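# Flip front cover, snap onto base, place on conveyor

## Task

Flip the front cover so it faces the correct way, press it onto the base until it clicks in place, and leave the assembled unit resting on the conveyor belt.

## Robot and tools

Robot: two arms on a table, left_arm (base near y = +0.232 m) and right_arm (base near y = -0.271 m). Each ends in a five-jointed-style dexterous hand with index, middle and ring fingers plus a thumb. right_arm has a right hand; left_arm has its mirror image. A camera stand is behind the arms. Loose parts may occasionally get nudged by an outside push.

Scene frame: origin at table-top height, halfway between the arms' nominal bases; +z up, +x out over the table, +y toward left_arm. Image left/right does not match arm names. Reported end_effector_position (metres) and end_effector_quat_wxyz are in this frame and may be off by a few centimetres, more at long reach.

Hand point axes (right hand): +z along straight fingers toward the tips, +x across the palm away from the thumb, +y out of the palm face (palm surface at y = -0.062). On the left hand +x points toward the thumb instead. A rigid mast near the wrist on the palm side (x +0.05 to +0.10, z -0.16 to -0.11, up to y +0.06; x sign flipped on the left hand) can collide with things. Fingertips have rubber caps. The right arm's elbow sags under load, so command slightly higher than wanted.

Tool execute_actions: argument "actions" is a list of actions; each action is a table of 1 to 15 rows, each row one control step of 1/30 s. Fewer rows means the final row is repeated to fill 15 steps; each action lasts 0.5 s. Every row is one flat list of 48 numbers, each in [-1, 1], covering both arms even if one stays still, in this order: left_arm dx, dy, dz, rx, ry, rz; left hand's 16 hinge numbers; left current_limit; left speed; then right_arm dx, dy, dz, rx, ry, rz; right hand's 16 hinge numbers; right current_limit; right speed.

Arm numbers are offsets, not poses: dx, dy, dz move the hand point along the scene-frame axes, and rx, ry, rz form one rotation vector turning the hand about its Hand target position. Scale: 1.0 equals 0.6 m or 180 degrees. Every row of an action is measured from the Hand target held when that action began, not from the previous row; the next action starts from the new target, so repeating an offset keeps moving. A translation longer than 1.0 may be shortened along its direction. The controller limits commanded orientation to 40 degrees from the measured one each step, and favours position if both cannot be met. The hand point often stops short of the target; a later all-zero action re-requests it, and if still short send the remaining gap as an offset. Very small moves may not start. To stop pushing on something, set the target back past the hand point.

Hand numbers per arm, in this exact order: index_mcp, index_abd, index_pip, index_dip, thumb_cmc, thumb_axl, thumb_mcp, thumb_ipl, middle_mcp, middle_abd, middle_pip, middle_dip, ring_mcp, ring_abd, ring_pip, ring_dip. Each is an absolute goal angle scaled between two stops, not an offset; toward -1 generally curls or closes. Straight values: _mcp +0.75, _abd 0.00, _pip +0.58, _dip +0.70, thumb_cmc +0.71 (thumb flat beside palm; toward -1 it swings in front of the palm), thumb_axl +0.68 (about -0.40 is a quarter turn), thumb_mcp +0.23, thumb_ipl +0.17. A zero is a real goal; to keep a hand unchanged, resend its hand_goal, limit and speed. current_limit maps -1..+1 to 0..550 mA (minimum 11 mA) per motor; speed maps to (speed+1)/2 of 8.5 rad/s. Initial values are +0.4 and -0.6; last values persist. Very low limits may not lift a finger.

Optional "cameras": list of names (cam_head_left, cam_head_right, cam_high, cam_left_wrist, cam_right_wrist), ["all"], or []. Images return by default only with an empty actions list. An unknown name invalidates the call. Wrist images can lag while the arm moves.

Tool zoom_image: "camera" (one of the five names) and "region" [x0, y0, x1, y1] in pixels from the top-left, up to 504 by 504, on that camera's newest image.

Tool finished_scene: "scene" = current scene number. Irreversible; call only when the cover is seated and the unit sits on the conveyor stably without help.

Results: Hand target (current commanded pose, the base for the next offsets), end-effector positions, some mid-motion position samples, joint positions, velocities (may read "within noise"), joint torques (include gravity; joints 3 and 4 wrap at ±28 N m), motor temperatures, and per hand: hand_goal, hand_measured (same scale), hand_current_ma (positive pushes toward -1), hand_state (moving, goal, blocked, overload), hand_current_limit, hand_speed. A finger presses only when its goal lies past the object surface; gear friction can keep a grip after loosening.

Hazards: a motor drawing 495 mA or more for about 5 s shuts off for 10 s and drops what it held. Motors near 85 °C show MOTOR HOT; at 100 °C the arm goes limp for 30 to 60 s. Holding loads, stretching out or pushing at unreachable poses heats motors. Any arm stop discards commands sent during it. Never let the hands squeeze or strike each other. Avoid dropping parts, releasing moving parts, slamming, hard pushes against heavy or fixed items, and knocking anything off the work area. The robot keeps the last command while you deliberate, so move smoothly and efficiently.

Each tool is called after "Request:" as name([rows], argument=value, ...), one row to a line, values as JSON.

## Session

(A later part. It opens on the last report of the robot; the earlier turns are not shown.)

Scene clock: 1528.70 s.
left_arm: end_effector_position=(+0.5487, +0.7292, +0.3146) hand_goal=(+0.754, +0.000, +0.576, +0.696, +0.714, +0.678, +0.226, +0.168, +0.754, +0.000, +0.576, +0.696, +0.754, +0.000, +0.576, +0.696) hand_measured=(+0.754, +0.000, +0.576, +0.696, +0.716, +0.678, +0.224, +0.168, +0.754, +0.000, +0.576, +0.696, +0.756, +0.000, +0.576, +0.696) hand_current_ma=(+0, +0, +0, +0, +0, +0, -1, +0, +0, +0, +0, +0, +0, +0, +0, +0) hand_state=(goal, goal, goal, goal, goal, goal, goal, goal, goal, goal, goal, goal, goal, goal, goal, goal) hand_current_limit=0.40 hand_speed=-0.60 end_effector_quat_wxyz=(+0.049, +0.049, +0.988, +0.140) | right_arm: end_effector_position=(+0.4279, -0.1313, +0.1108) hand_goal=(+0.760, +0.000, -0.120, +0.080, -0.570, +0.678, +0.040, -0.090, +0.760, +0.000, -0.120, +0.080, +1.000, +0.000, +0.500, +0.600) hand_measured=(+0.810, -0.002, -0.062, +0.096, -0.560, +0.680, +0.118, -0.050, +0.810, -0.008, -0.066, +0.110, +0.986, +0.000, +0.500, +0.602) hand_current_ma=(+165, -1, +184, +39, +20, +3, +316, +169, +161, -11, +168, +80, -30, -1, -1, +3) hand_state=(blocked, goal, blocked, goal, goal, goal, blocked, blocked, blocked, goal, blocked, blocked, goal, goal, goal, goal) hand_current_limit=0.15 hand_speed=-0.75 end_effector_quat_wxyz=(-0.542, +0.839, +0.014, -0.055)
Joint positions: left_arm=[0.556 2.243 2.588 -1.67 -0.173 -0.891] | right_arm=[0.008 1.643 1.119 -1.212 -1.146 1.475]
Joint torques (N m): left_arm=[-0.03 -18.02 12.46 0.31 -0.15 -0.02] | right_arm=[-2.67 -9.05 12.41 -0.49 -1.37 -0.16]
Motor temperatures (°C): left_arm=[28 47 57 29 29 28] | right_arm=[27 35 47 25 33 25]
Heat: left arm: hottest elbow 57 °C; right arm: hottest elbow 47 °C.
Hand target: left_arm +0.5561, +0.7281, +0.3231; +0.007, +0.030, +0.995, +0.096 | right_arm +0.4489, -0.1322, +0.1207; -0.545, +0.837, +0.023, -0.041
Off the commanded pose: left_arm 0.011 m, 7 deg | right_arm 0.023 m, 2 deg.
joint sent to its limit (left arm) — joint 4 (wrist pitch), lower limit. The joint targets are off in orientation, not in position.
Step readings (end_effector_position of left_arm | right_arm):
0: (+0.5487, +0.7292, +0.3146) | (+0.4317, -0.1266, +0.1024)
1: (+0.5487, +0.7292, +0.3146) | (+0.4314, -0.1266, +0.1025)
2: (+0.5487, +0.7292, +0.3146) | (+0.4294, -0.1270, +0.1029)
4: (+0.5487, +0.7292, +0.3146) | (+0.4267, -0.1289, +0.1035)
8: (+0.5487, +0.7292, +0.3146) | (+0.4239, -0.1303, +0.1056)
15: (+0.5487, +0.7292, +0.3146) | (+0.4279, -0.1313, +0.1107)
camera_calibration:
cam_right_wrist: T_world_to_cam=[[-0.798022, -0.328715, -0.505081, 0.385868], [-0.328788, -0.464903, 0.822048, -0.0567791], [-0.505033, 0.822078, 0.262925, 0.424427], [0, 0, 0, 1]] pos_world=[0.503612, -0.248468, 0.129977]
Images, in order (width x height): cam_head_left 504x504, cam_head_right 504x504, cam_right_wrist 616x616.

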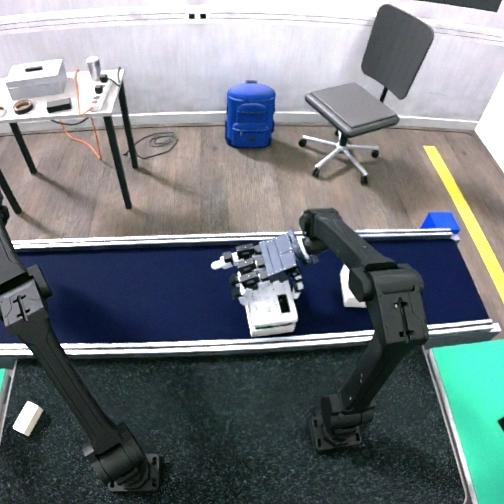

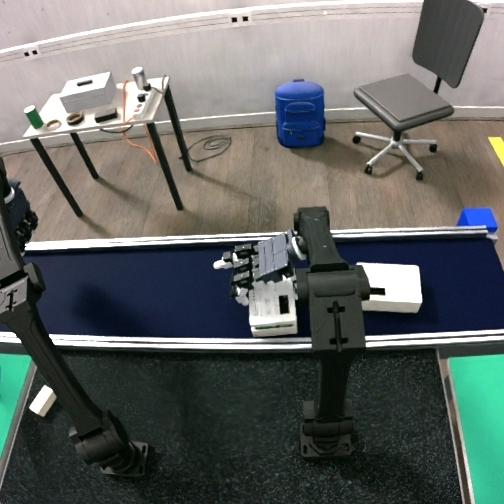

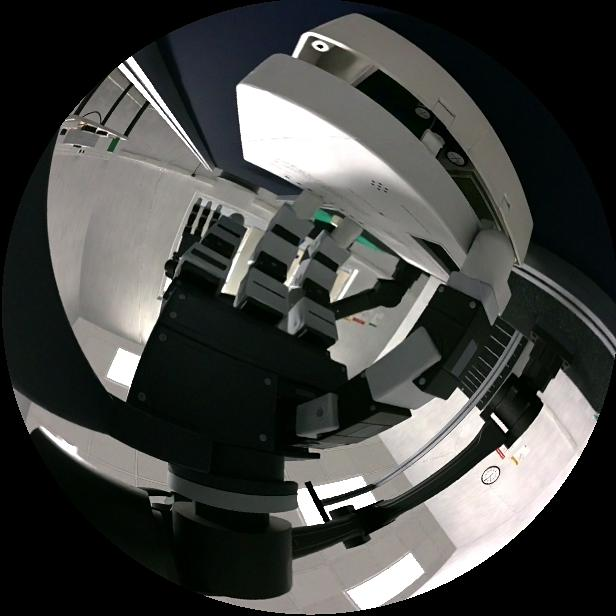

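Request:
execute_actions([
  [[0,0,0,0,0,0,0.754,0,0.576,0.696,0.714,0.678,0.226,0.168,0.754,0,0.576,0.696,0.754,0,0.576,0.696,0.4,-0.6,-0.035,0.010,-0.029,0,0,0,0.76,0,-0.12,0.08,-0.571,0.678,0.04,-0.09,0.76,0,-0.12,0.08,1.0,0,0.5,0.6,0.15,-0.75]],
], cameras=["cam_right_wrist", "cam_head_left"])

Request:
zoom_image(camera="cam_right_wrist", region=[395, 85, 475, 165])

Request:
zoom_image(camera="cam_head_left", region=[240, 290, 300, 340])

Scene clock: 1579.40 s.
left_arm: end_effector_position=(+0.5487, +0.7292, +0.3146) hand_goal=(+0.754, +0.000, +0.576, +0.696, +0.714, +0.678, +0.226, +0.168, +0.754, +0.000, +0.576, +0.696, +0.754, +0.000, +0.576, +0.696) hand_measured=(+0.754, +0.000, +0.576, +0.696, +0.716, +0.678, +0.224, +0.168, +0.754, +0.000, +0.576, +0.696, +0.756, +0.000, +0.576, +0.696) hand_current_ma=(+0, +0, +0, +0, +0, +0, -1, +0, +0, +0, +0, +0, +0, +0, +0, +0) hand_state=(goal, goal, goal, goal, goal, goal, goal, goal, goal, goal, goal, goal, goal, goal, goal, goal) hand_current_limit=0.40 hand_speed=-0.60 end_effector_quat_wxyz=(+0.049, +0.049, +0.988, +0.140) | right_arm: end_effector_position=(+0.4326, -0.1299, +0.1017) hand_goal=(+0.760, +0.000, -0.120, +0.080, -0.570, +0.678, +0.040, -0.090, +0.760, +0.000, -0.120, +0.080, +1.000, +0.000, +0.500, +0.600) hand_measured=(+0.810, -0.002, -0.062, +0.096, -0.560, +0.680, +0.118, -0.050, +0.810, -0.008, -0.066, +0.110, +0.986, +0.000, +0.500, +0.602) hand_current_ma=(+165, -1, +184, +39, +21, +3, +316, +169, +161, -11, +168, +80, -30, -1, -1, +3) hand_state=(blocked, goal, blocked, goal, goal, goal, blocked, blocked, blocked, goal, blocked, blocked, goal, goal, goal, goal) hand_current_limit=0.15 hand_speed=-0.75 end_effector_quat_wxyz=(-0.544, +0.838, +0.024, -0.038)
Joint positions: left_arm=[0.556 2.243 2.588 -1.67 -0.173 -0.891] | right_arm=[0.009 1.643 1.096 -1.143 -1.15 1.482]
Joint torques (N m): left_arm=[-0.03 -18.02 12.46 0.32 -0.15 -0.02] | right_arm=[-1.49 -11.16 6.67 0.4 -1.34 0.08]
Motor temperatures (°C): left_arm=[28 47 57 29 29 28] | right_arm=[27 35 53 25 35 25]
Heat: left arm: hottest elbow 57 °C; right arm: hottest elbow 53 °C.
Hand target: left_arm +0.5561, +0.7281, +0.3231; +0.007, +0.030, +0.995, +0.096 | right_arm +0.4279, -0.1262, +0.1033; -0.545, +0.837, +0.023, -0.041
Off the commanded pose: left_arm 0.011 m, 7 deg | right_arm 0.006 m, 0 deg.
joint sent to its limit (left arm) — joint 4 (wrist pitch), lower limit. The joint targets are off in orientation, not in position.
Step readings (end_effector_position of left_arm | right_arm):
0: (+0.5487, +0.7292, +0.3146) | (+0.4280, -0.1313, +0.1107)
1: (+0.5487, +0.7292, +0.3146) | (+0.4280, -0.1313, +0.1107)
2: (+0.5487, +0.7292, +0.3146) | (+0.4284, -0.1312, +0.1107)
4: (+0.5487, +0.7292, +0.3146) | (+0.4321, -0.1308, +0.1101)
8: (+0.5487, +0.7292, +0.3146) | (+0.4363, -0.1303, +0.1070)
15: (+0.5487, +0.7292, +0.3146) | (+0.4321, -0.1300, +0.1018)
camera_calibration:
cam_right_wrist: T_world_to_cam=[[-0.778917, -0.323956, -0.536974, 0.381104], [-0.361014, -0.468512, 0.806328, -0.0321573], [-0.512793, 0.821918, 0.247979, 0.432835], [0, 0, 0, 1]] pos_world=[0.507194, -0.24736, 0.123238]
Images, in order (width x height): cam_head_left 504x504, cam_right_wrist 616x616.

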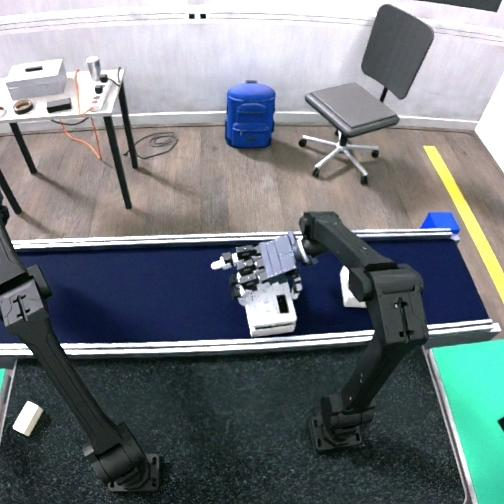

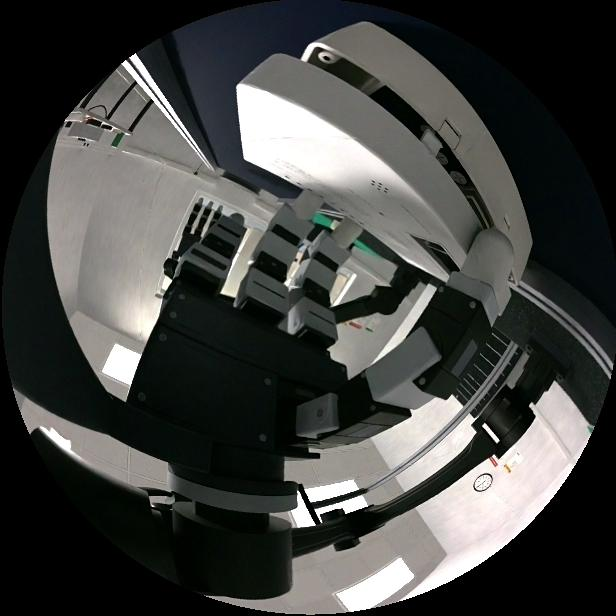

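Scaled by 6.300 from the camera's 616x616 image, which has a finer 880x880 frame.

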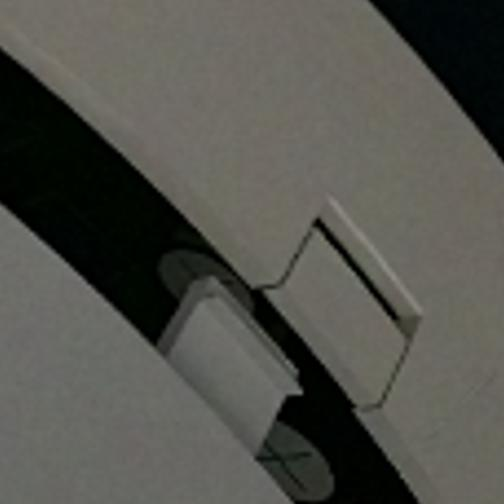

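Scaled by 8.400.

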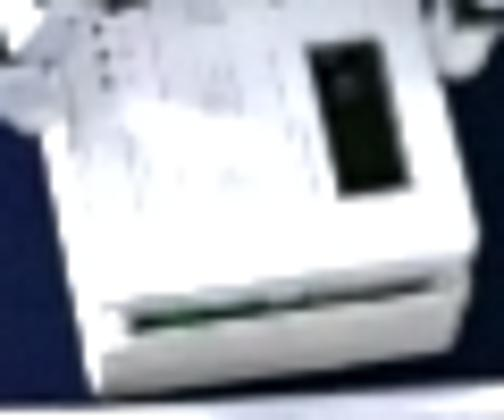

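Request:
execute_actions([
  [[0,0,0,0,0,0,0.754,0,0.576,0.696,0.714,0.678,0.226,0.168,0.754,0,0.576,0.696,0.754,0,0.576,0.696,0.4,-0.6,-0.006,0,-0.006,0,0,0,0.76,0,-0.12,0.08,-0.571,0.678,0.04,-0.09,0.76,0,-0.12,0.08,1.0,0,0.5,0.6,0.15,-0.75]],
], cameras=["cam_right_wrist", "cam_head_left"])

Request:
zoom_image(camera="cam_right_wrist", region=[395, 85, 475, 165])

Scene clock: 1586.80 s.
left_arm: end_effector_position=(+0.5487, +0.7292, +0.3146) hand_goal=(+0.754, +0.000, +0.576, +0.696, +0.714, +0.678, +0.226, +0.168, +0.754, +0.000, +0.576, +0.696, +0.754, +0.000, +0.576, +0.696) hand_measured=(+0.754, +0.000, +0.576, +0.696, +0.716, +0.678, +0.224, +0.168, +0.754, +0.000, +0.576, +0.696, +0.756, +0.000, +0.576, +0.696) hand_current_ma=(+0, +0, +0, +0, +0, +0, -1, +0, +0, +0, +0, +0, +0, +0, +0, +0) hand_state=(goal, goal, goal, goal, goal, goal, goal, goal, goal, goal, goal, goal, goal, goal, goal, goal) hand_current_limit=0.40 hand_speed=-0.60 end_effector_quat_wxyz=(+0.049, +0.049, +0.988, +0.140) | right_arm: end_effector_position=(+0.4310, -0.1297, +0.1001) hand_goal=(+0.760, +0.000, -0.120, +0.080, -0.570, +0.678, +0.040, -0.090, +0.760, +0.000, -0.120, +0.080, +1.000, +0.000, +0.500, +0.600) hand_measured=(+0.810, -0.002, -0.062, +0.096, -0.562, +0.680, +0.118, -0.050, +0.810, -0.008, -0.066, +0.110, +0.986, +0.000, +0.500, +0.602) hand_current_ma=(+165, -1, +183, +39, +18, +3, +316, +169, +160, -11, +168, +80, -30, -1, -1, +3) hand_state=(blocked, goal, blocked, goal, goal, goal, blocked, blocked, blocked, goal, blocked, blocked, goal, goal, goal, goal) hand_current_limit=0.15 hand_speed=-0.75 end_effector_quat_wxyz=(-0.544, +0.838, +0.024, -0.037)
Joint positions: left_arm=[0.556 2.243 2.588 -1.67 -0.173 -0.891] | right_arm=[0.009 1.64 1.087 -1.131 -1.151 1.487]
Joint torques (N m): left_arm=[-0.03 -18.02 12.46 0.32 -0.14 -0.02] | right_arm=[-1.49 -11.11 6.16 0.43 -1.29 0.04]
Motor temperatures (°C): left_arm=[28 47 57 29 29 28] | right_arm=[27 35 52 25 35 25]
Heat: left arm: hottest elbow 57 °C; right arm: hottest elbow 52 °C.
Hand target: left_arm +0.5561, +0.7281, +0.3231; +0.007, +0.030, +0.995, +0.096 | right_arm +0.4244, -0.1263, +0.0998; -0.545, +0.837, +0.023, -0.041
Off the commanded pose: left_arm 0.011 m, 7 deg | right_arm 0.008 m, 0 deg.
joint sent to its limit (left arm) — joint 4 (wrist pitch), lower limit. The joint targets are off in orientation, not in position.
Step readings (end_effector_position of left_arm | right_arm):
0: (+0.5487, +0.7292, +0.3146) | (+0.4325, -0.1299, +0.1017)
1: (+0.5487, +0.7292, +0.3146) | (+0.4325, -0.1299, +0.1017)
2: (+0.5487, +0.7292, +0.3146) | (+0.4327, -0.1299, +0.1016)
4: (+0.5487, +0.7292, +0.3146) | (+0.4321, -0.1300, +0.1003)
8: (+0.5487, +0.7292, +0.3146) | (+0.4310, -0.1297, +0.0999)
15: (+0.5487, +0.7292, +0.3146) | (+0.4310, -0.1297, +0.1001)
camera_calibration:
cam_right_wrist: T_world_to_cam=[[-0.778699, -0.321926, -0.538509, 0.379396], [-0.363199, -0.46857, 0.805313, -0.030178], [-0.51158, 0.822682, 0.247952, 0.43183], [0, 0, 0, 1]] pos_world=[0.505391, -0.247262, 0.121538]
Images, in order (width x height): cam_head_left 504x504, cam_right_wrist 616x616.

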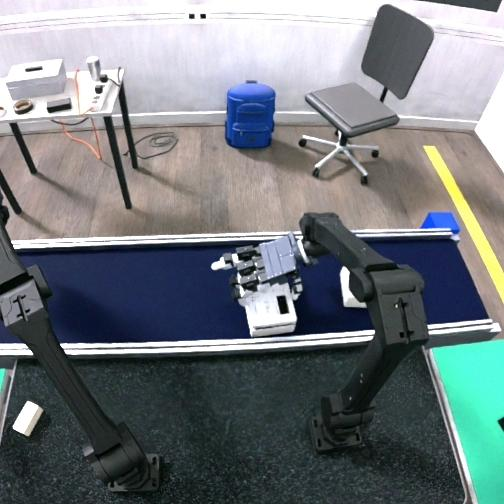

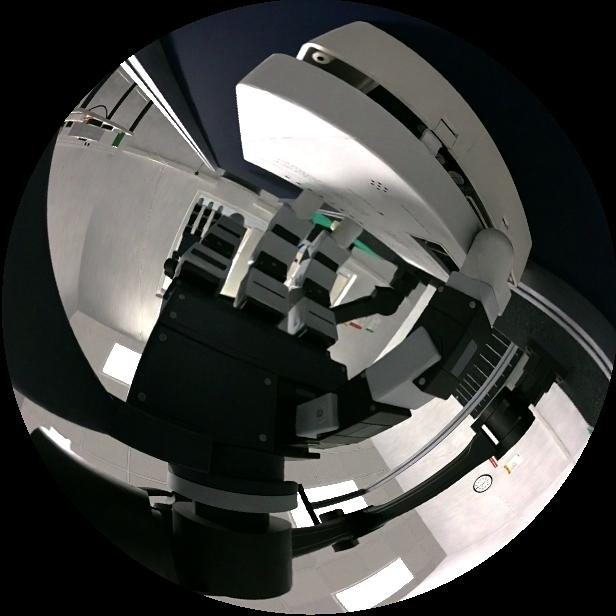

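Scaled by 6.300 from the camera's 616x616 image, which has a finer 880x880 frame.

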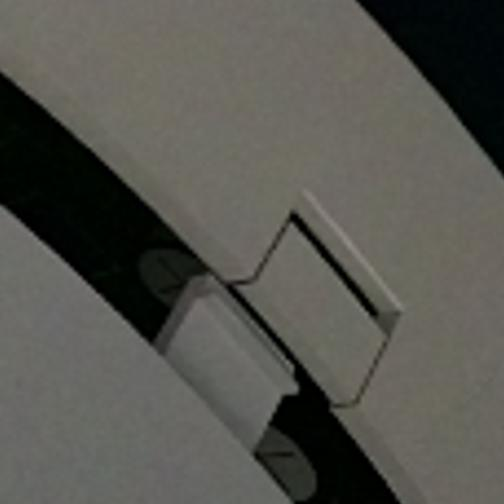

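Request:
execute_actions([
  [[0,0,0,0,0,0,0.754,0,0.576,0.696,0.714,0.678,0.226,0.168,0.754,0,0.576,0.696,0.754,0,0.576,0.696,0.4,-0.6,-0.004,0,-0.006,0,0,0,0.76,0,-0.12,0.08,-0.571,0.678,0.04,-0.09,0.76,0,-0.12,0.08,1.0,0,0.5,0.6,0.15,-0.75]],
], cameras=["cam_right_wrist", "cam_head_left"])

Request:
zoom_image(camera="cam_right_wrist", region=[395, 85, 475, 165])

Request:
zoom_image(camera="cam_head_left", region=[240, 290, 300, 340])

Scene clock: 1591.10 s.
left_arm: end_effector_position=(+0.5487, +0.7292, +0.3146) hand_goal=(+0.754, +0.000, +0.576, +0.696, +0.714, +0.678, +0.226, +0.168, +0.754, +0.000, +0.576, +0.696, +0.754, +0.000, +0.576, +0.696) hand_measured=(+0.754, +0.000, +0.576, +0.696, +0.716, +0.678, +0.224, +0.168, +0.754, +0.000, +0.576, +0.696, +0.756, +0.000, +0.576, +0.696) hand_current_ma=(+0, +0, +0, +0, +0, +0, -1, +0, +0, +0, +0, +0, +0, +0, +0, +0) hand_state=(goal, goal, goal, goal, goal, goal, goal, goal, goal, goal, goal, goal, goal, goal, goal, goal) hand_current_limit=0.40 hand_speed=-0.60 end_effector_quat_wxyz=(+0.049, +0.049, +0.988, +0.140) | right_arm: end_effector_position=(+0.4306, -0.1293, +0.0997) hand_goal=(+0.760, +0.000, -0.120, +0.080, -0.570, +0.678, +0.040, -0.090, +0.760, +0.000, -0.120, +0.080, +1.000, +0.000, +0.500, +0.600) hand_measured=(+0.810, -0.002, -0.062, +0.096, -0.562, +0.680, +0.118, -0.050, +0.810, -0.008, -0.066, +0.110, +0.986, +0.000, +0.500, +0.602) hand_current_ma=(+165, -1, +183, +39, +15, +3, +316, +169, +160, -11, +168, +80, -30, -1, -1, +3) hand_state=(blocked, goal, blocked, goal, goal, goal, blocked, blocked, blocked, goal, blocked, blocked, goal, goal, goal, goal) hand_current_limit=0.15 hand_speed=-0.75 end_effector_quat_wxyz=(-0.545, +0.838, +0.026, -0.033)
Joint positions: left_arm=[0.556 2.243 2.588 -1.67 -0.173 -0.891] | right_arm=[0.01 1.634 1.079 -1.119 -1.152 1.488]
Joint torques (N m): left_arm=[0.03 -18.08 12.48 0.31 -0.15 -0.02] | right_arm=[-1.49 -10.58 5.79 0.44 -1.25 0.04]
Motor temperatures (°C): left_arm=[28 47 57 29 29 28] | right_arm=[27 35 51 25 35 25]
Heat: left arm: hottest elbow 57 °C; right arm: hottest elbow 51 °C.
Hand target: left_arm +0.5561, +0.7281, +0.3231; +0.007, +0.030, +0.995, +0.096 | right_arm +0.4219, -0.1262, +0.0960; -0.545, +0.837, +0.023, -0.041
Off the commanded pose: left_arm 0.011 m, 7 deg | right_arm 0.010 m, 1 deg.
joint sent to its limit (left arm) — joint 4 (wrist pitch), lower limit. The joint targets are off in orientation, not in position.
Step readings (end_effector_position of left_arm | right_arm):
0: (+0.5487, +0.7292, +0.3146) | (+0.4310, -0.1297, +0.1001)
1: (+0.5487, +0.7292, +0.3146) | (+0.4310, -0.1297, +0.1001)
2: (+0.5487, +0.7292, +0.3146) | (+0.4311, -0.1297, +0.0999)
4: (+0.5487, +0.7292, +0.3146) | (+0.4310, -0.1296, +0.0997)
8: (+0.5487, +0.7292, +0.3146) | (+0.4305, -0.1294, +0.1000)
15: (+0.5487, +0.7292, +0.3146) | (+0.4305, -0.1294, +0.0997)
camera_calibration:
cam_right_wrist: T_world_to_cam=[[-0.773766, -0.320981, -0.546129, 0.377829], [-0.370653, -0.469733, 0.801229, -0.0264459], [-0.513714, 0.822388, 0.244491, 0.432658], [0, 0, 0, 1]] pos_world=[0.504812, -0.246959, 0.121752]
Images, in order (width x height): cam_head_left 504x504, cam_right_wrist 616x616.

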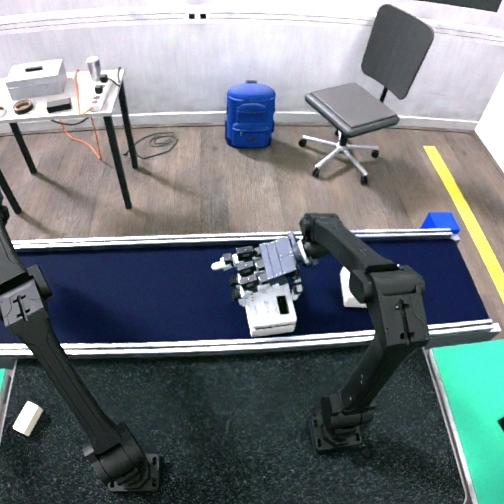

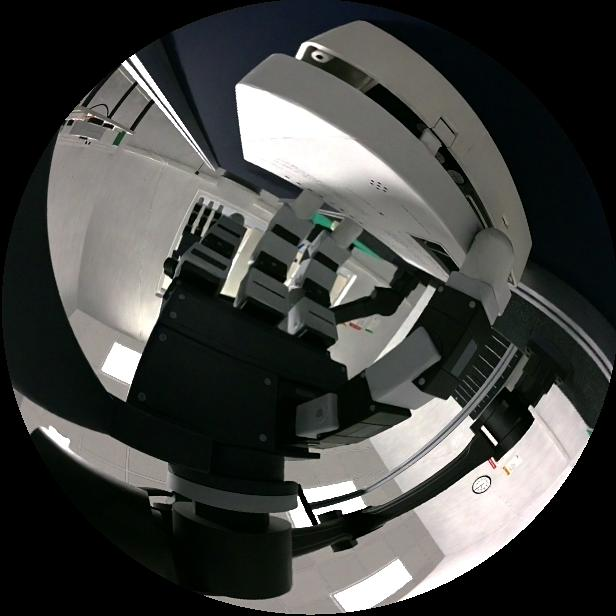

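Scaled by 6.300 from the camera's 616x616 image, which has a finer 880x880 frame.

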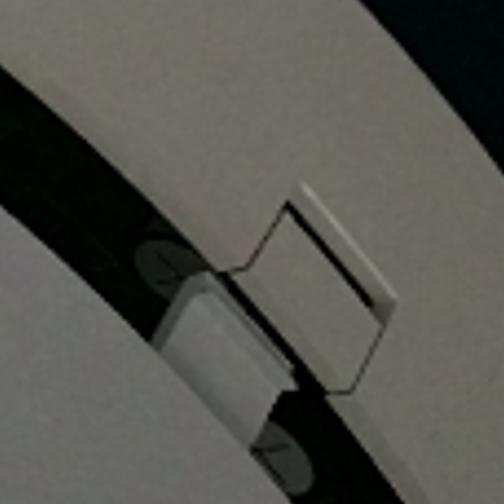

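Scaled by 8.400.

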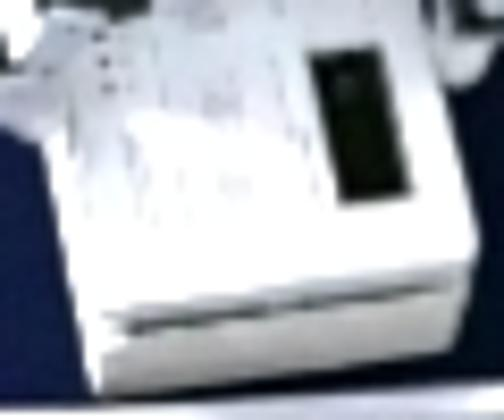

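Request:
execute_actions([
  [[0,0,0,0,0,0,0.754,0,0.576,0.696,0.714,0.678,0.226,0.168,0.754,0,0.576,0.696,0.754,0,0.576,0.696,0.4,-0.6,0,-0.011,0.002,0,0,0,0.76,0,-0.12,0.08,-0.571,0.678,0.04,-0.09,0.76,0,-0.12,0.08,1.0,0,0.5,0.6,0.15,-0.75]],
], cameras=["cam_right_wrist", "cam_head_left"])

Request:
zoom_image(camera="cam_right_wrist", region=[395, 85, 475, 165])

Scene clock: 1597.00 s.
left_arm: end_effector_position=(+0.5487, +0.7292, +0.3146) hand_goal=(+0.754, +0.000, +0.576, +0.696, +0.714, +0.678, +0.226, +0.168, +0.754, +0.000, +0.576, +0.696, +0.754, +0.000, +0.576, +0.696) hand_measured=(+0.754, +0.000, +0.576, +0.696, +0.716, +0.678, +0.224, +0.168, +0.754, +0.000, +0.576, +0.696, +0.756, +0.000, +0.576, +0.696) hand_current_ma=(+0, +0, +0, +0, +0, +0, -1, +0, +0, +0, +0, +0, +0, +0, +0, +0) hand_state=(goal, goal, goal, goal, goal, goal, goal, goal, goal, goal, goal, goal, goal, goal, goal, goal) hand_current_limit=0.40 hand_speed=-0.60 end_effector_quat_wxyz=(+0.049, +0.049, +0.988, +0.140) | right_arm: end_effector_position=(+0.4285, -0.1300, +0.1000) hand_goal=(+0.760, +0.000, -0.120, +0.080, -0.570, +0.678, +0.040, -0.090, +0.760, +0.000, -0.120, +0.080, +1.000, +0.000, +0.500, +0.600) hand_measured=(+0.810, -0.002, -0.062, +0.096, -0.560, +0.680, +0.118, -0.050, +0.810, -0.008, -0.066, +0.110, +0.986, +0.000, +0.500, +0.602) hand_current_ma=(+165, -1, +183, +39, +20, +3, +316, +169, +160, -11, +168, +80, -30, -1, -1, +3) hand_state=(blocked, goal, blocked, goal, goal, goal, blocked, blocked, blocked, goal, blocked, blocked, goal, goal, goal, goal) hand_current_limit=0.15 hand_speed=-0.75 end_effector_quat_wxyz=(-0.545, +0.837, +0.027, -0.036)
Joint positions: left_arm=[0.556 2.243 2.588 -1.67 -0.173 -0.891] | right_arm=[0.009 1.634 1.079 -1.134 -1.152 1.475]
Joint torques (N m): left_arm=[0.03 -18.02 12.46 0.32 -0.15 -0.02] | right_arm=[-2.61 -10.29 6.38 -0.38 -1.18 -0.18]
Motor temperatures (°C): left_arm=[28 48 57 29 29 28] | right_arm=[27 36 50 25 35 25]
Heat: left arm: hottest elbow 57 °C; right arm: hottest elbow 50 °C.
Hand target: left_arm +0.5561, +0.7281, +0.3231; +0.007, +0.030, +0.995, +0.096 | right_arm +0.4219, -0.1328, +0.0972; -0.545, +0.837, +0.023, -0.041
Off the commanded pose: left_arm 0.011 m, 7 deg | right_arm 0.008 m, 1 deg.
joint sent to its limit (left arm) — joint 4 (wrist pitch), lower limit. The joint targets are off in orientation, not in position.
Step readings (end_effector_position of left_arm | right_arm):
0: (+0.5487, +0.7292, +0.3146) | (+0.4306, -0.1293, +0.0997)
1: (+0.5487, +0.7292, +0.3146) | (+0.4306, -0.1293, +0.0997)
2: (+0.5487, +0.7292, +0.3146) | (+0.4306, -0.1293, +0.0997)
4: (+0.5487, +0.7292, +0.3146) | (+0.4301, -0.1294, +0.0998)
8: (+0.5487, +0.7292, +0.3146) | (+0.4287, -0.1295, +0.1000)
15: (+0.5487, +0.7292, +0.3146) | (+0.4285, -0.1300, +0.1000)
camera_calibration:
cam_right_wrist: T_world_to_cam=[[-0.77404, -0.324103, -0.543893, 0.375563], [-0.366108, -0.471744, 0.802136, -0.0301065], [-0.516553, 0.820009, 0.246493, 0.432759], [0, 0, 0, 1]] pos_world=[0.503221, -0.247348, 0.121743]
Images, in order (width x height): cam_head_left 504x504, cam_right_wrist 616x616.

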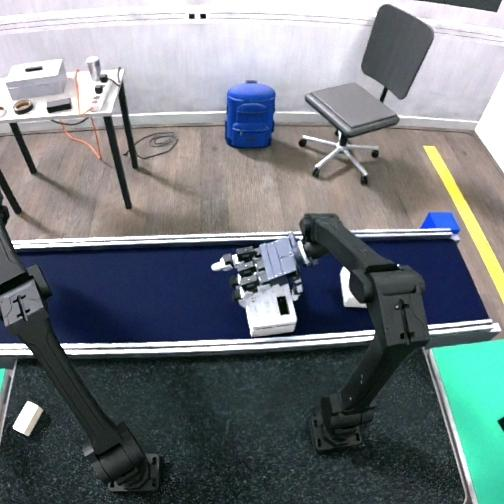

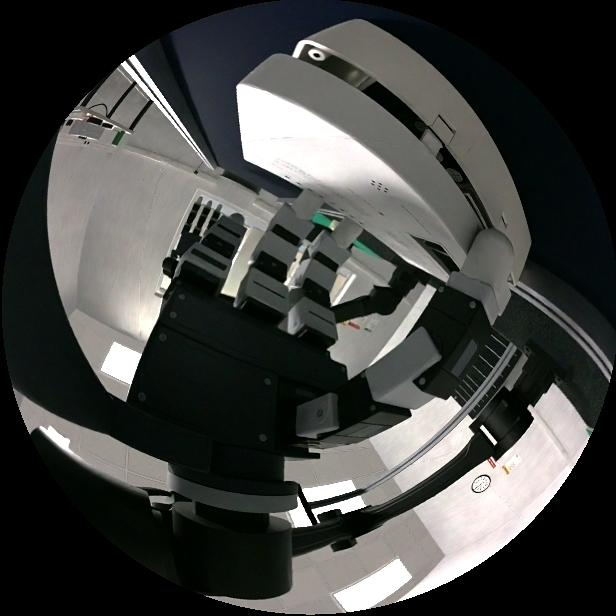

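Scaled by 6.300 from the camera's 616x616 image, which has a finer 880x880 frame.

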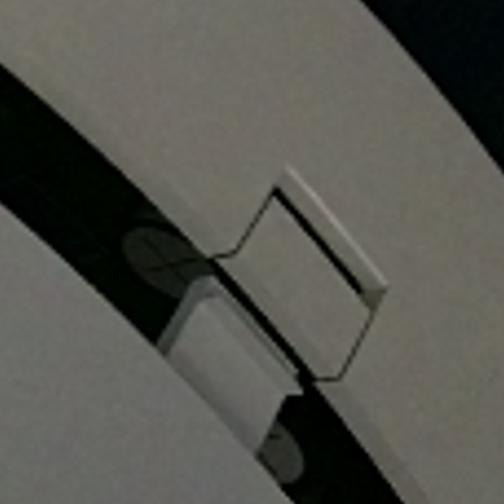

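Request:
execute_actions([
  [[0,0,0,0,0,0,0.754,0,0.576,0.696,0.714,0.678,0.226,0.168,0.754,0,0.576,0.696,0.754,0,0.576,0.696,0.4,-0.6,0.004,-0.003,-0.012,0,0,0,0.76,0,-0.12,0.08,-0.571,0.678,0.04,-0.09,0.76,0,-0.12,0.08,1.0,0,0.5,0.6,0.15,-0.75]],
], cameras=["cam_right_wrist", "cam_head_left"])

Request:
zoom_image(camera="cam_right_wrist", region=[395, 85, 475, 165])

Request:
zoom_image(camera="cam_head_left", region=[240, 290, 300, 340])

Scene clock: 1602.47 s.
left_arm: end_effector_position=(+0.5487, +0.7292, +0.3146) hand_goal=(+0.754, +0.000, +0.576, +0.696, +0.714, +0.678, +0.226, +0.168, +0.754, +0.000, +0.576, +0.696, +0.754, +0.000, +0.576, +0.696) hand_measured=(+0.754, +0.000, +0.576, +0.696, +0.716, +0.678, +0.224, +0.168, +0.754, +0.000, +0.576, +0.696, +0.756, +0.000, +0.576, +0.696) hand_current_ma=(+0, +0, +0, +0, +0, +0, -1, +0, +0, +0, +0, +0, +0, +0, +0, +0) hand_state=(goal, goal, goal, goal, goal, goal, goal, goal, goal, goal, goal, goal, goal, goal, goal, goal) hand_current_limit=0.40 hand_speed=-0.60 end_effector_quat_wxyz=(+0.049, +0.049, +0.988, +0.140) | right_arm: end_effector_position=(+0.4295, -0.1312, +0.0999) hand_goal=(+0.760, +0.000, -0.120, +0.080, -0.570, +0.678, +0.040, -0.090, +0.760, +0.000, -0.120, +0.080, +1.000, +0.000, +0.500, +0.600) hand_measured=(+0.810, -0.002, -0.062, +0.096, -0.558, +0.680, +0.118, -0.050, +0.810, -0.008, -0.066, +0.110, +0.986, +0.000, +0.500, +0.602) hand_current_ma=(+165, -1, +183, +39, +25, +4, +316, +169, +160, -11, +168, +80, -30, -1, -1, +3) hand_state=(blocked, goal, blocked, goal, goal, goal, blocked, blocked, blocked, goal, blocked, blocked, goal, goal, goal, goal) hand_current_limit=0.15 hand_speed=-0.75 end_effector_quat_wxyz=(-0.545, +0.837, +0.029, -0.033)
Joint positions: left_arm=[0.556 2.243 2.588 -1.67 -0.173 -0.891] | right_arm=[0.006 1.634 1.079 -1.135 -1.152 1.467]
Joint torques (N m): left_arm=[-0.03 -18.02 12.48 0.31 -0.15 -0.02] | right_arm=[-2.73 -8.94 6.41 -0.09 -1.16 -0.23]
Motor temperatures (°C): left_arm=[28 48 57 29 29 28] | right_arm=[27 36 50 25 35 25]
Heat: left arm: hottest elbow 57 °C; right arm: hottest elbow 50 °C.
Hand target: left_arm +0.5561, +0.7281, +0.3231; +0.007, +0.030, +0.995, +0.096 | right_arm +0.4243, -0.1347, +0.0900; -0.545, +0.837, +0.022, -0.041
Off the commanded pose: left_arm 0.011 m, 7 deg | right_arm 0.012 m, 1 deg.
joint sent to its limit (left arm) — joint 4 (wrist pitch), lower limit. The joint targets are off in orientation, not in position.
Step readings (end_effector_position of left_arm | right_arm):
0: (+0.5487, +0.7292, +0.3146) | (+0.4285, -0.1300, +0.1000)
1: (+0.5487, +0.7292, +0.3146) | (+0.4285, -0.1300, +0.1000)
2: (+0.5487, +0.7292, +0.3146) | (+0.4286, -0.1301, +0.1000)
4: (+0.5487, +0.7292, +0.3146) | (+0.4289, -0.1307, +0.1000)
8: (+0.5487, +0.7292, +0.3146) | (+0.4293, -0.1312, +0.0999)
15: (+0.5487, +0.7292, +0.3146) | (+0.4294, -0.1312, +0.0999)
camera_calibration:
cam_right_wrist: T_world_to_cam=[[-0.770694, -0.32371, -0.548856, 0.374935], [-0.371114, -0.472159, 0.799587, -0.0278127], [-0.517982, 0.819925, 0.243757, 0.435144], [0, 0, 0, 1]] pos_world=[0.504035, -0.248547, 0.121955]
Images, in order (width x height): cam_head_left 504x504, cam_right_wrist 616x616.

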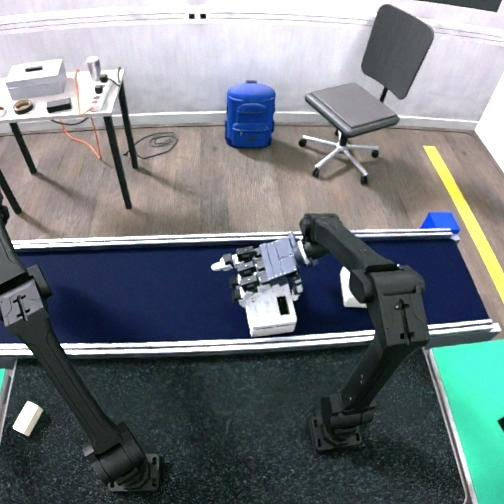

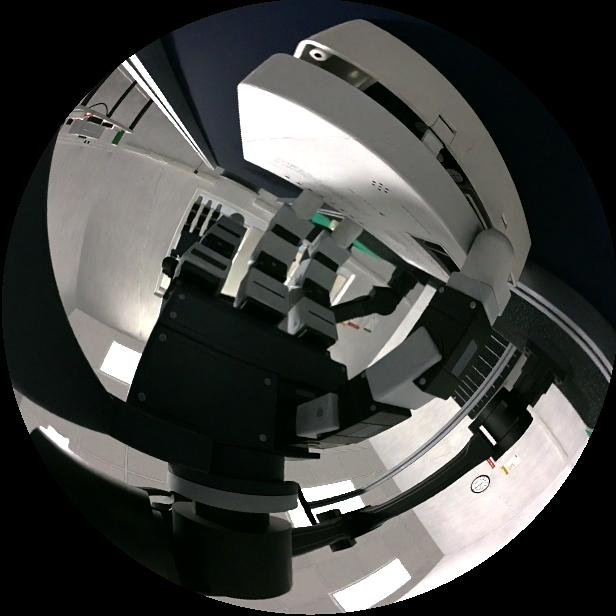

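Scaled by 6.300 from the camera's 616x616 image, which has a finer 880x880 frame.

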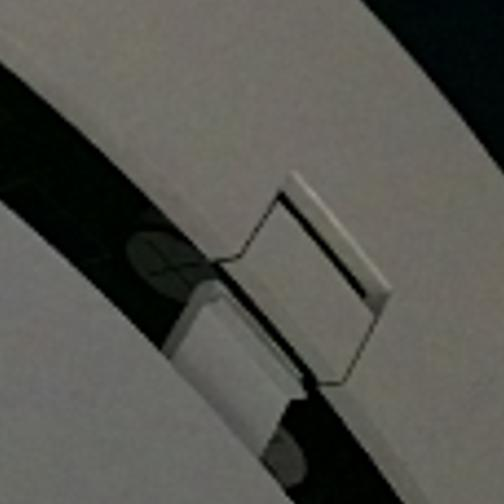

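Scaled by 8.400.

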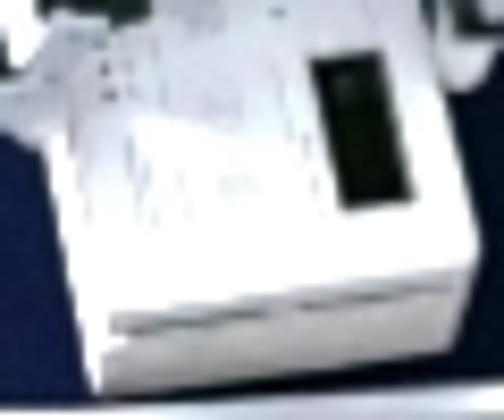

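Request:
execute_actions([
  [[0,0,0,0,0,0,0.754,0,0.576,0.696,0.714,0.678,0.226,0.168,0.754,0,0.576,0.696,0.754,0,0.576,0.696,0.4,-0.6,0.035,0.002,0.04,0,0,0,0.76,0,-0.12,0.08,-0.571,0.678,0.04,-0.09,0.76,0,-0.12,0.08,1.0,0,0.5,0.6,0.15,-0.75]],
], cameras=["cam_right_wrist", "cam_head_left"])

Request:
zoom_image(camera="cam_right_wrist", region=[395, 85, 475, 165])

Request:
zoom_image(camera="cam_head_left", region=[240, 290, 300, 340])

Scene clock: 1616.13 s.
left_arm: end_effector_position=(+0.5487, +0.7292, +0.3146) hand_goal=(+0.754, +0.000, +0.576, +0.696, +0.714, +0.678, +0.226, +0.168, +0.754, +0.000, +0.576, +0.696, +0.754, +0.000, +0.576, +0.696) hand_measured=(+0.754, +0.000, +0.576, +0.696, +0.716, +0.678, +0.224, +0.168, +0.754, +0.000, +0.576, +0.696, +0.756, +0.000, +0.576, +0.696) hand_current_ma=(+0, +0, +0, +0, +0, +0, -1, +0, +0, +0, +0, +0, +0, +0, +0, +0) hand_state=(goal, goal, goal, goal, goal, goal, goal, goal, goal, goal, goal, goal, goal, goal, goal, goal) hand_current_limit=0.40 hand_speed=-0.60 end_effector_quat_wxyz=(+0.049, +0.049, +0.988, +0.140) | right_arm: end_effector_position=(+0.4246, -0.1314, +0.1052) hand_goal=(+0.760, +0.000, -0.120, +0.080, -0.570, +0.678, +0.040, -0.090, +0.760, +0.000, -0.120, +0.080, +1.000, +0.000, +0.500, +0.600) hand_measured=(+0.810, -0.002, -0.062, +0.100, -0.560, +0.680, +0.118, -0.050, +0.810, -0.008, -0.066, +0.110, +0.986, +0.000, +0.500, +0.602) hand_current_ma=(+161, -1, +183, +46, +20, +4, +316, +169, +160, -11, +168, +80, -30, -1, -1, +3) hand_state=(blocked, goal, blocked, goal, goal, goal, blocked, blocked, blocked, goal, blocked, blocked, goal, goal, goal, goal) hand_current_limit=0.15 hand_speed=-0.75 end_effector_quat_wxyz=(-0.545, +0.837, +0.016, -0.054)
Joint positions: left_arm=[0.556 2.243 2.588 -1.67 -0.173 -0.891] | right_arm=[0.006 1.644 1.101 -1.198 -1.152 1.465]
Joint torques (N m): left_arm=[0.03 -18.08 12.48 0.32 -0.15 -0.02] | right_arm=[-2.67 -8.94 12.3 -0.51 -1.13 -0.15]
Motor temperatures (°C): left_arm=[28 48 57 29 29 28] | right_arm=[27 35 49 25 34 25]
Heat: left arm: hottest elbow 57 °C; right arm: hottest elbow 49 °C.
Hand target: left_arm +0.5561, +0.7281, +0.3231; +0.007, +0.030, +0.995, +0.096 | right_arm +0.4454, -0.1334, +0.1141; -0.545, +0.837, +0.023, -0.041
Off the commanded pose: left_arm 0.011 m, 7 deg | right_arm 0.023 m, 2 deg.
joint sent to its limit (left arm) — joint 4 (wrist pitch), lower limit. The joint targets are off in orientation, not in position.
Step readings (end_effector_position of left_arm | right_arm):
0: (+0.5487, +0.7292, +0.3146) | (+0.4295, -0.1312, +0.0999)
1: (+0.5487, +0.7292, +0.3146) | (+0.4294, -0.1312, +0.0999)
2: (+0.5487, +0.7292, +0.3146) | (+0.4286, -0.1312, +0.1000)
4: (+0.5487, +0.7292, +0.3146) | (+0.4258, -0.1314, +0.1004)
8: (+0.5487, +0.7292, +0.3146) | (+0.4237, -0.1315, +0.1018)
15: (+0.5487, +0.7292, +0.3146) | (+0.4249, -0.1314, +0.1049)
camera_calibration:
cam_right_wrist: T_world_to_cam=[[-0.796503, -0.325436, -0.509582, 0.380651], [-0.330779, -0.470955, 0.817794, -0.052813], [-0.50613, 0.819934, 0.26747, 0.424003], [0, 0, 0, 1]] pos_world=[0.500321, -0.24865, 0.123755]
Images, in order (width x height): cam_head_left 504x504, cam_right_wrist 616x616.

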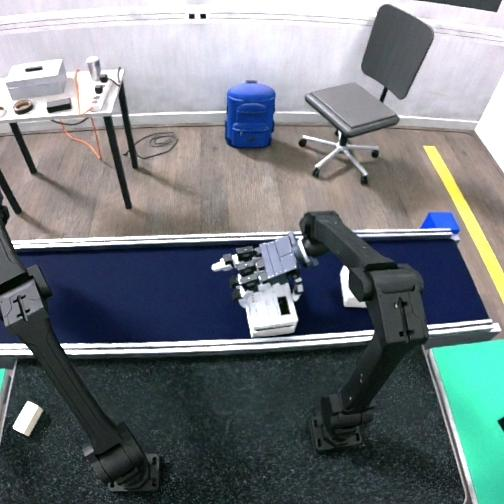

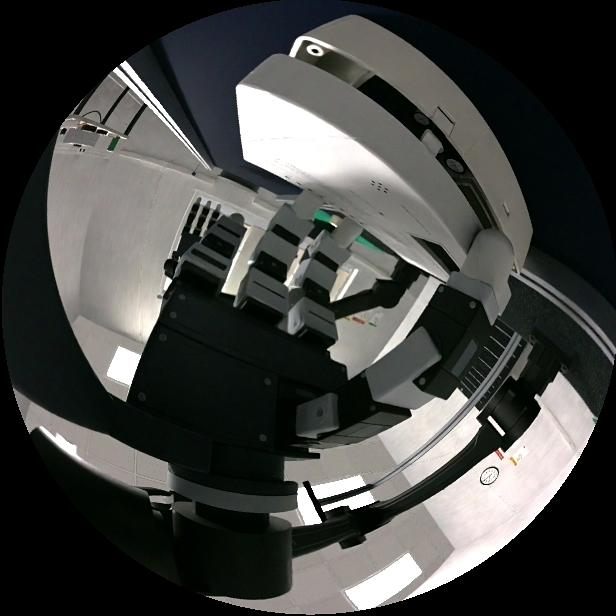

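Scaled by 6.300 from the camera's 616x616 image, which has a finer 880x880 frame.

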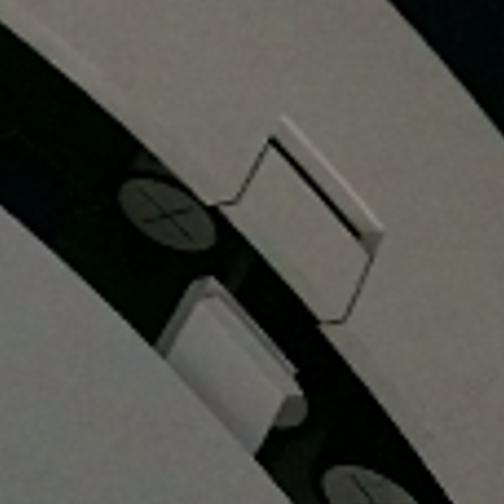

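Scaled by 8.400.

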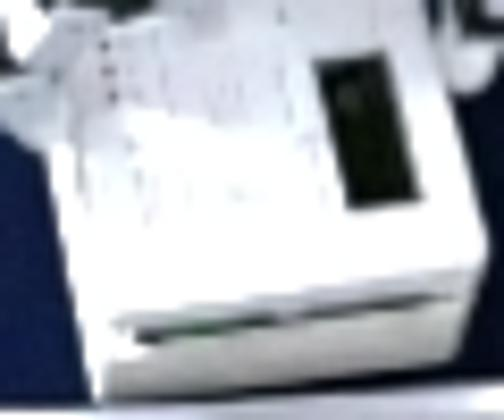

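Request:
execute_actions([
  [[0,0,0,0,0,0,0.754,0,0.576,0.696,0.714,0.678,0.226,0.168,0.754,0,0.576,0.696,0.754,0,0.576,0.696,0.4,-0.6,-0.037,-0.0035,-0.0185,0,0,0,0.76,0,-0.12,0.08,-0.571,0.678,0.04,-0.09,0.76,0,-0.12,0.08,1.0,0,0.5,0.6,0.15,-0.75]],
], cameras=["cam_right_wrist", "cam_head_left"])

Request:
zoom_image(camera="cam_right_wrist", region=[395, 85, 475, 165])

Request:
zoom_image(camera="cam_head_left", region=[240, 290, 300, 350])

Scene clock: 1628.27 s.
left_arm: end_effector_position=(+0.5487, +0.7292, +0.3146) hand_goal=(+0.754, +0.000, +0.576, +0.696, +0.714, +0.678, +0.226, +0.168, +0.754, +0.000, +0.576, +0.696, +0.754, +0.000, +0.576, +0.696) hand_measured=(+0.754, +0.000, +0.576, +0.696, +0.716, +0.678, +0.224, +0.168, +0.754, +0.000, +0.576, +0.696, +0.756, +0.000, +0.576, +0.696) hand_current_ma=(+0, +0, +0, +0, +0, +0, -1, +0, +0, +0, +0, +0, +0, +0, +0, +0) hand_state=(goal, goal, goal, goal, goal, goal, goal, goal, goal, goal, goal, goal, goal, goal, goal, goal) hand_current_limit=0.40 hand_speed=-0.60 end_effector_quat_wxyz=(+0.049, +0.049, +0.988, +0.140) | right_arm: end_effector_position=(+0.4238, -0.1324, +0.1013) hand_goal=(+0.760, +0.000, -0.120, +0.080, -0.570, +0.678, +0.040, -0.090, +0.760, +0.000, -0.120, +0.080, +1.000, +0.000, +0.500, +0.600) hand_measured=(+0.810, -0.002, -0.062, +0.100, -0.560, +0.680, +0.118, -0.050, +0.810, -0.008, -0.066, +0.110, +0.986, +0.000, +0.500, +0.602) hand_current_ma=(+161, -1, +183, +46, +20, +4, +316, +169, +160, -11, +168, +80, -30, -1, -1, +3) hand_state=(blocked, goal, blocked, goal, goal, goal, blocked, blocked, blocked, goal, blocked, blocked, goal, goal, goal, goal) hand_current_limit=0.15 hand_speed=-0.75 end_effector_quat_wxyz=(-0.545, +0.837, +0.019, -0.050)
Joint positions: left_arm=[0.556 2.243 2.588 -1.67 -0.173 -0.891] | right_arm=[0.003 1.644 1.09 -1.186 -1.152 1.456]
Joint torques (N m): left_arm=[0.03 -18.02 12.46 0.32 -0.15 -0.02] | right_arm=[-2.73 -11.46 6.5 0.32 -1.13 -0.17]
Motor temperatures (°C): left_arm=[28 48 57 29 29 28] | right_arm=[27 35 51 25 34 25]
Heat: left arm: hottest elbow 57 °C; right arm: hottest elbow 51 °C.
Hand target: left_arm +0.5561, +0.7281, +0.3231; +0.007, +0.030, +0.995, +0.096 | right_arm +0.4232, -0.1356, +0.1030; -0.545, +0.837, +0.023, -0.040
Off the commanded pose: left_arm 0.011 m, 7 deg | right_arm 0.004 m, 1 deg.
joint sent to its limit (left arm) — joint 4 (wrist pitch), lower limit. The joint targets are off in orientation, not in position.
Step readings (end_effector_position of left_arm | right_arm):
0: (+0.5487, +0.7292, +0.3146) | (+0.4246, -0.1314, +0.1052)
1: (+0.5487, +0.7292, +0.3146) | (+0.4246, -0.1314, +0.1052)
2: (+0.5487, +0.7292, +0.3146) | (+0.4247, -0.1314, +0.1052)
4: (+0.5487, +0.7292, +0.3146) | (+0.4249, -0.1314, +0.1051)
8: (+0.5487, +0.7292, +0.3146) | (+0.4265, -0.1318, +0.1043)
15: (+0.5487, +0.7292, +0.3146) | (+0.4236, -0.1323, +0.1013)
camera_calibration:
cam_right_wrist: T_world_to_cam=[[-0.791192, -0.325995, -0.517438, 0.376147], [-0.337854, -0.47227, 0.814135, -0.0471911], [-0.509774, 0.818956, 0.263518, 0.427226], [0, 0, 0, 1]] pos_world=[0.499449, -0.249544, 0.120471]
Images, in order (width x height): cam_head_left 504x504, cam_right_wrist 616x616.

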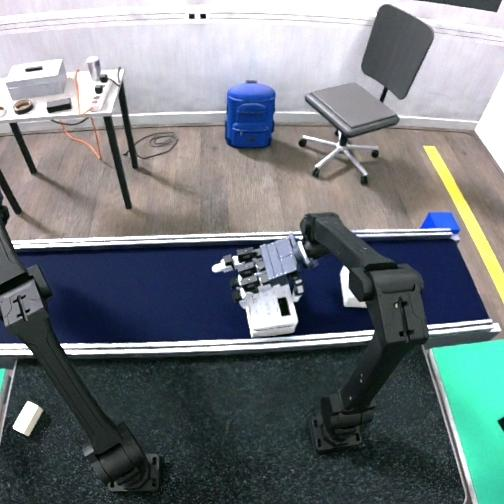

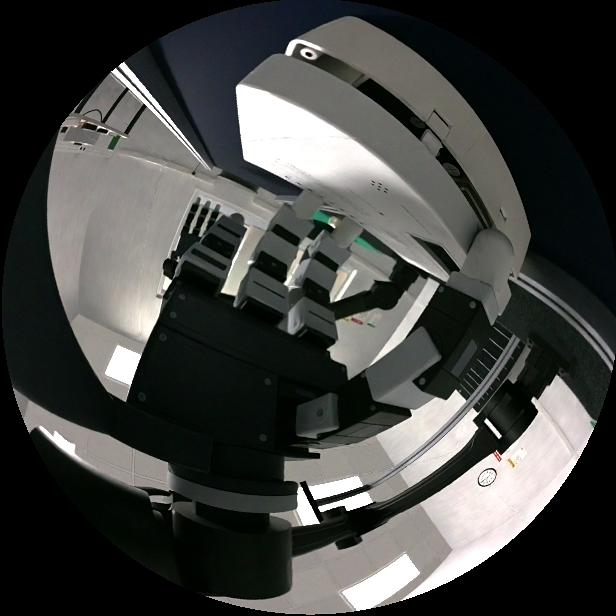

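Scaled by 6.300 from the camera's 616x616 image, which has a finer 880x880 frame.

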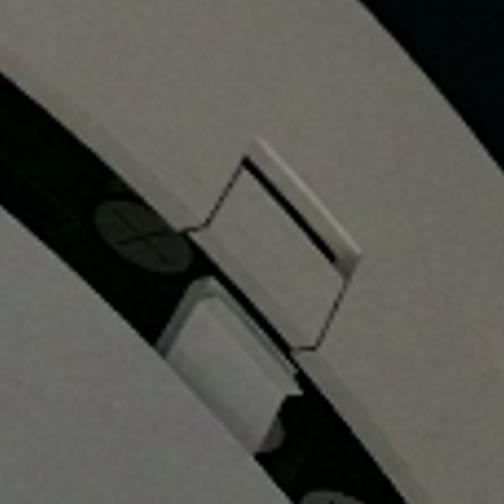

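Scaled by 8.400.

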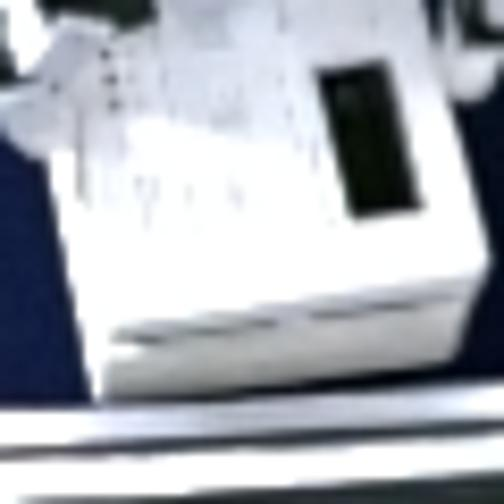

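Request:
execute_actions([
  [[0,0,0,0,0,0,0.754,0,0.576,0.696,0.714,0.678,0.226,0.168,0.754,0,0.576,0.696,0.754,0,0.576,0.696,0.4,-0.6,0.009,0,-0.003,0,0,0,0.76,0,-0.12,0.08,-0.571,0.678,0.04,-0.09,0.76,0,-0.12,0.08,1.0,0,0.5,0.6,0.15,-0.75]],
], cameras=["cam_right_wrist"])

Request:
zoom_image(camera="cam_right_wrist", region=[395, 85, 475, 165])

Scene clock: 1635.30 s.
left_arm: end_effector_position=(+0.5487, +0.7292, +0.3146) hand_goal=(+0.754, +0.000, +0.576, +0.696, +0.714, +0.678, +0.226, +0.168, +0.754, +0.000, +0.576, +0.696, +0.754, +0.000, +0.576, +0.696) hand_measured=(+0.754, +0.000, +0.576, +0.696, +0.716, +0.678, +0.224, +0.168, +0.754, +0.000, +0.576, +0.696, +0.756, +0.000, +0.576, +0.696) hand_current_ma=(+0, +0, +0, +0, +0, +0, -1, +0, +0, +0, +0, +0, +0, +0, +0, +0) hand_state=(goal, goal, goal, goal, goal, goal, goal, goal, goal, goal, goal, goal, goal, goal, goal, goal) hand_current_limit=0.40 hand_speed=-0.60 end_effector_quat_wxyz=(+0.049, +0.049, +0.988, +0.140) | right_arm: end_effector_position=(+0.4238, -0.1324, +0.1013) hand_goal=(+0.760, +0.000, -0.120, +0.080, -0.570, +0.678, +0.040, -0.090, +0.760, +0.000, -0.120, +0.080, +1.000, +0.000, +0.500, +0.600) hand_measured=(+0.810, -0.002, -0.062, +0.100, -0.560, +0.680, +0.118, -0.050, +0.810, -0.008, -0.066, +0.110, +0.986, +0.000, +0.500, +0.602) hand_current_ma=(+161, -1, +183, +46, +20, +4, +316, +169, +160, -11, +168, +80, -30, -1, -1, +3) hand_state=(blocked, goal, blocked, goal, goal, goal, blocked, blocked, blocked, goal, blocked, blocked, goal, goal, goal, goal) hand_current_limit=0.15 hand_speed=-0.75 end_effector_quat_wxyz=(-0.545, +0.837, +0.019, -0.050)
Joint positions: left_arm=[0.556 2.243 2.588 -1.67 -0.173 -0.891] | right_arm=[0.003 1.644 1.09 -1.186 -1.152 1.455]
Joint torques (N m): left_arm=[0.03 -18.02 12.48 0.32 -0.15 -0.02] | right_arm=[-2.73 -10.23 7.72 0.35 -1.13 -0.17]
Motor temperatures (°C): left_arm=[28 48 57 29 29 28] | right_arm=[27 35 51 25 34 25]
Heat: left arm: hottest elbow 57 °C; right arm: hottest elbow 51 °C.
Hand target: left_arm +0.5561, +0.7281, +0.3231; +0.007, +0.030, +0.995, +0.096 | right_arm +0.4286, -0.1356, +0.1012; -0.545, +0.837, +0.023, -0.041
Off the commanded pose: left_arm 0.011 m, 7 deg | right_arm 0.006 m, 1 deg.
joint sent to its limit (left arm) — joint 4 (wrist pitch), lower limit. The joint targets are off in orientation, not in position.
Step readings (end_effector_position of left_arm | right_arm):
0: (+0.5487, +0.7292, +0.3146) | (+0.4238, -0.1324, +0.1013)
1: (+0.5487, +0.7292, +0.3146) | (+0.4238, -0.1324, +0.1013)
2: (+0.5487, +0.7292, +0.3146) | (+0.4238, -0.1324, +0.1013)
4: (+0.5487, +0.7292, +0.3146) | (+0.4238, -0.1324, +0.1013)
8: (+0.5487, +0.7292, +0.3146) | (+0.4238, -0.1324, +0.1013)
15: (+0.5487, +0.7292, +0.3146) | (+0.4238, -0.1324, +0.1013)
camera_calibration:
cam_right_wrist: T_world_to_cam=[[-0.790764, -0.326174, -0.51798, 0.376035], [-0.338282, -0.472381, 0.813893, -0.0469417], [-0.510154, 0.81882, 0.263203, 0.427471], [0, 0, 0, 1]] pos_world=[0.499552, -0.249544, 0.120472]
Images, in order (width x height): cam_right_wrist 616x616.

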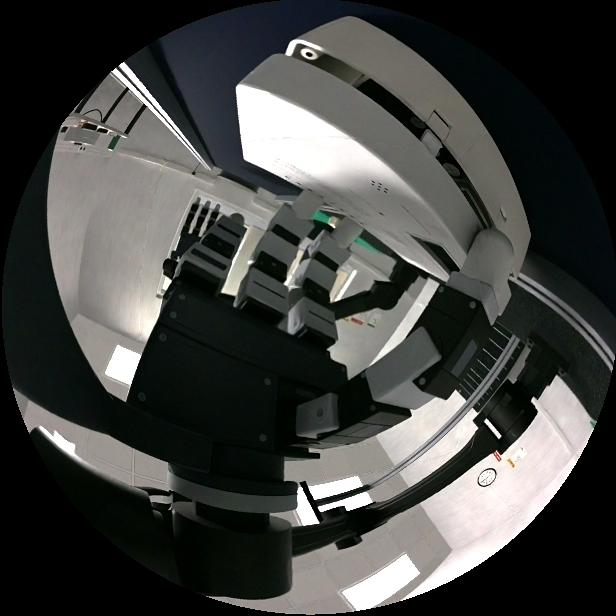

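Scaled by 6.300 from the camera's 616x616 image, which has a finer 880x880 frame.

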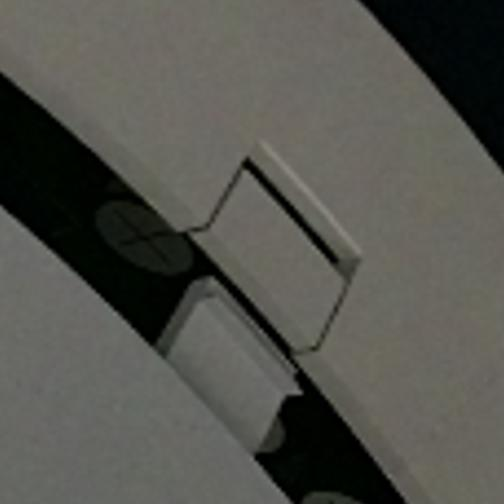

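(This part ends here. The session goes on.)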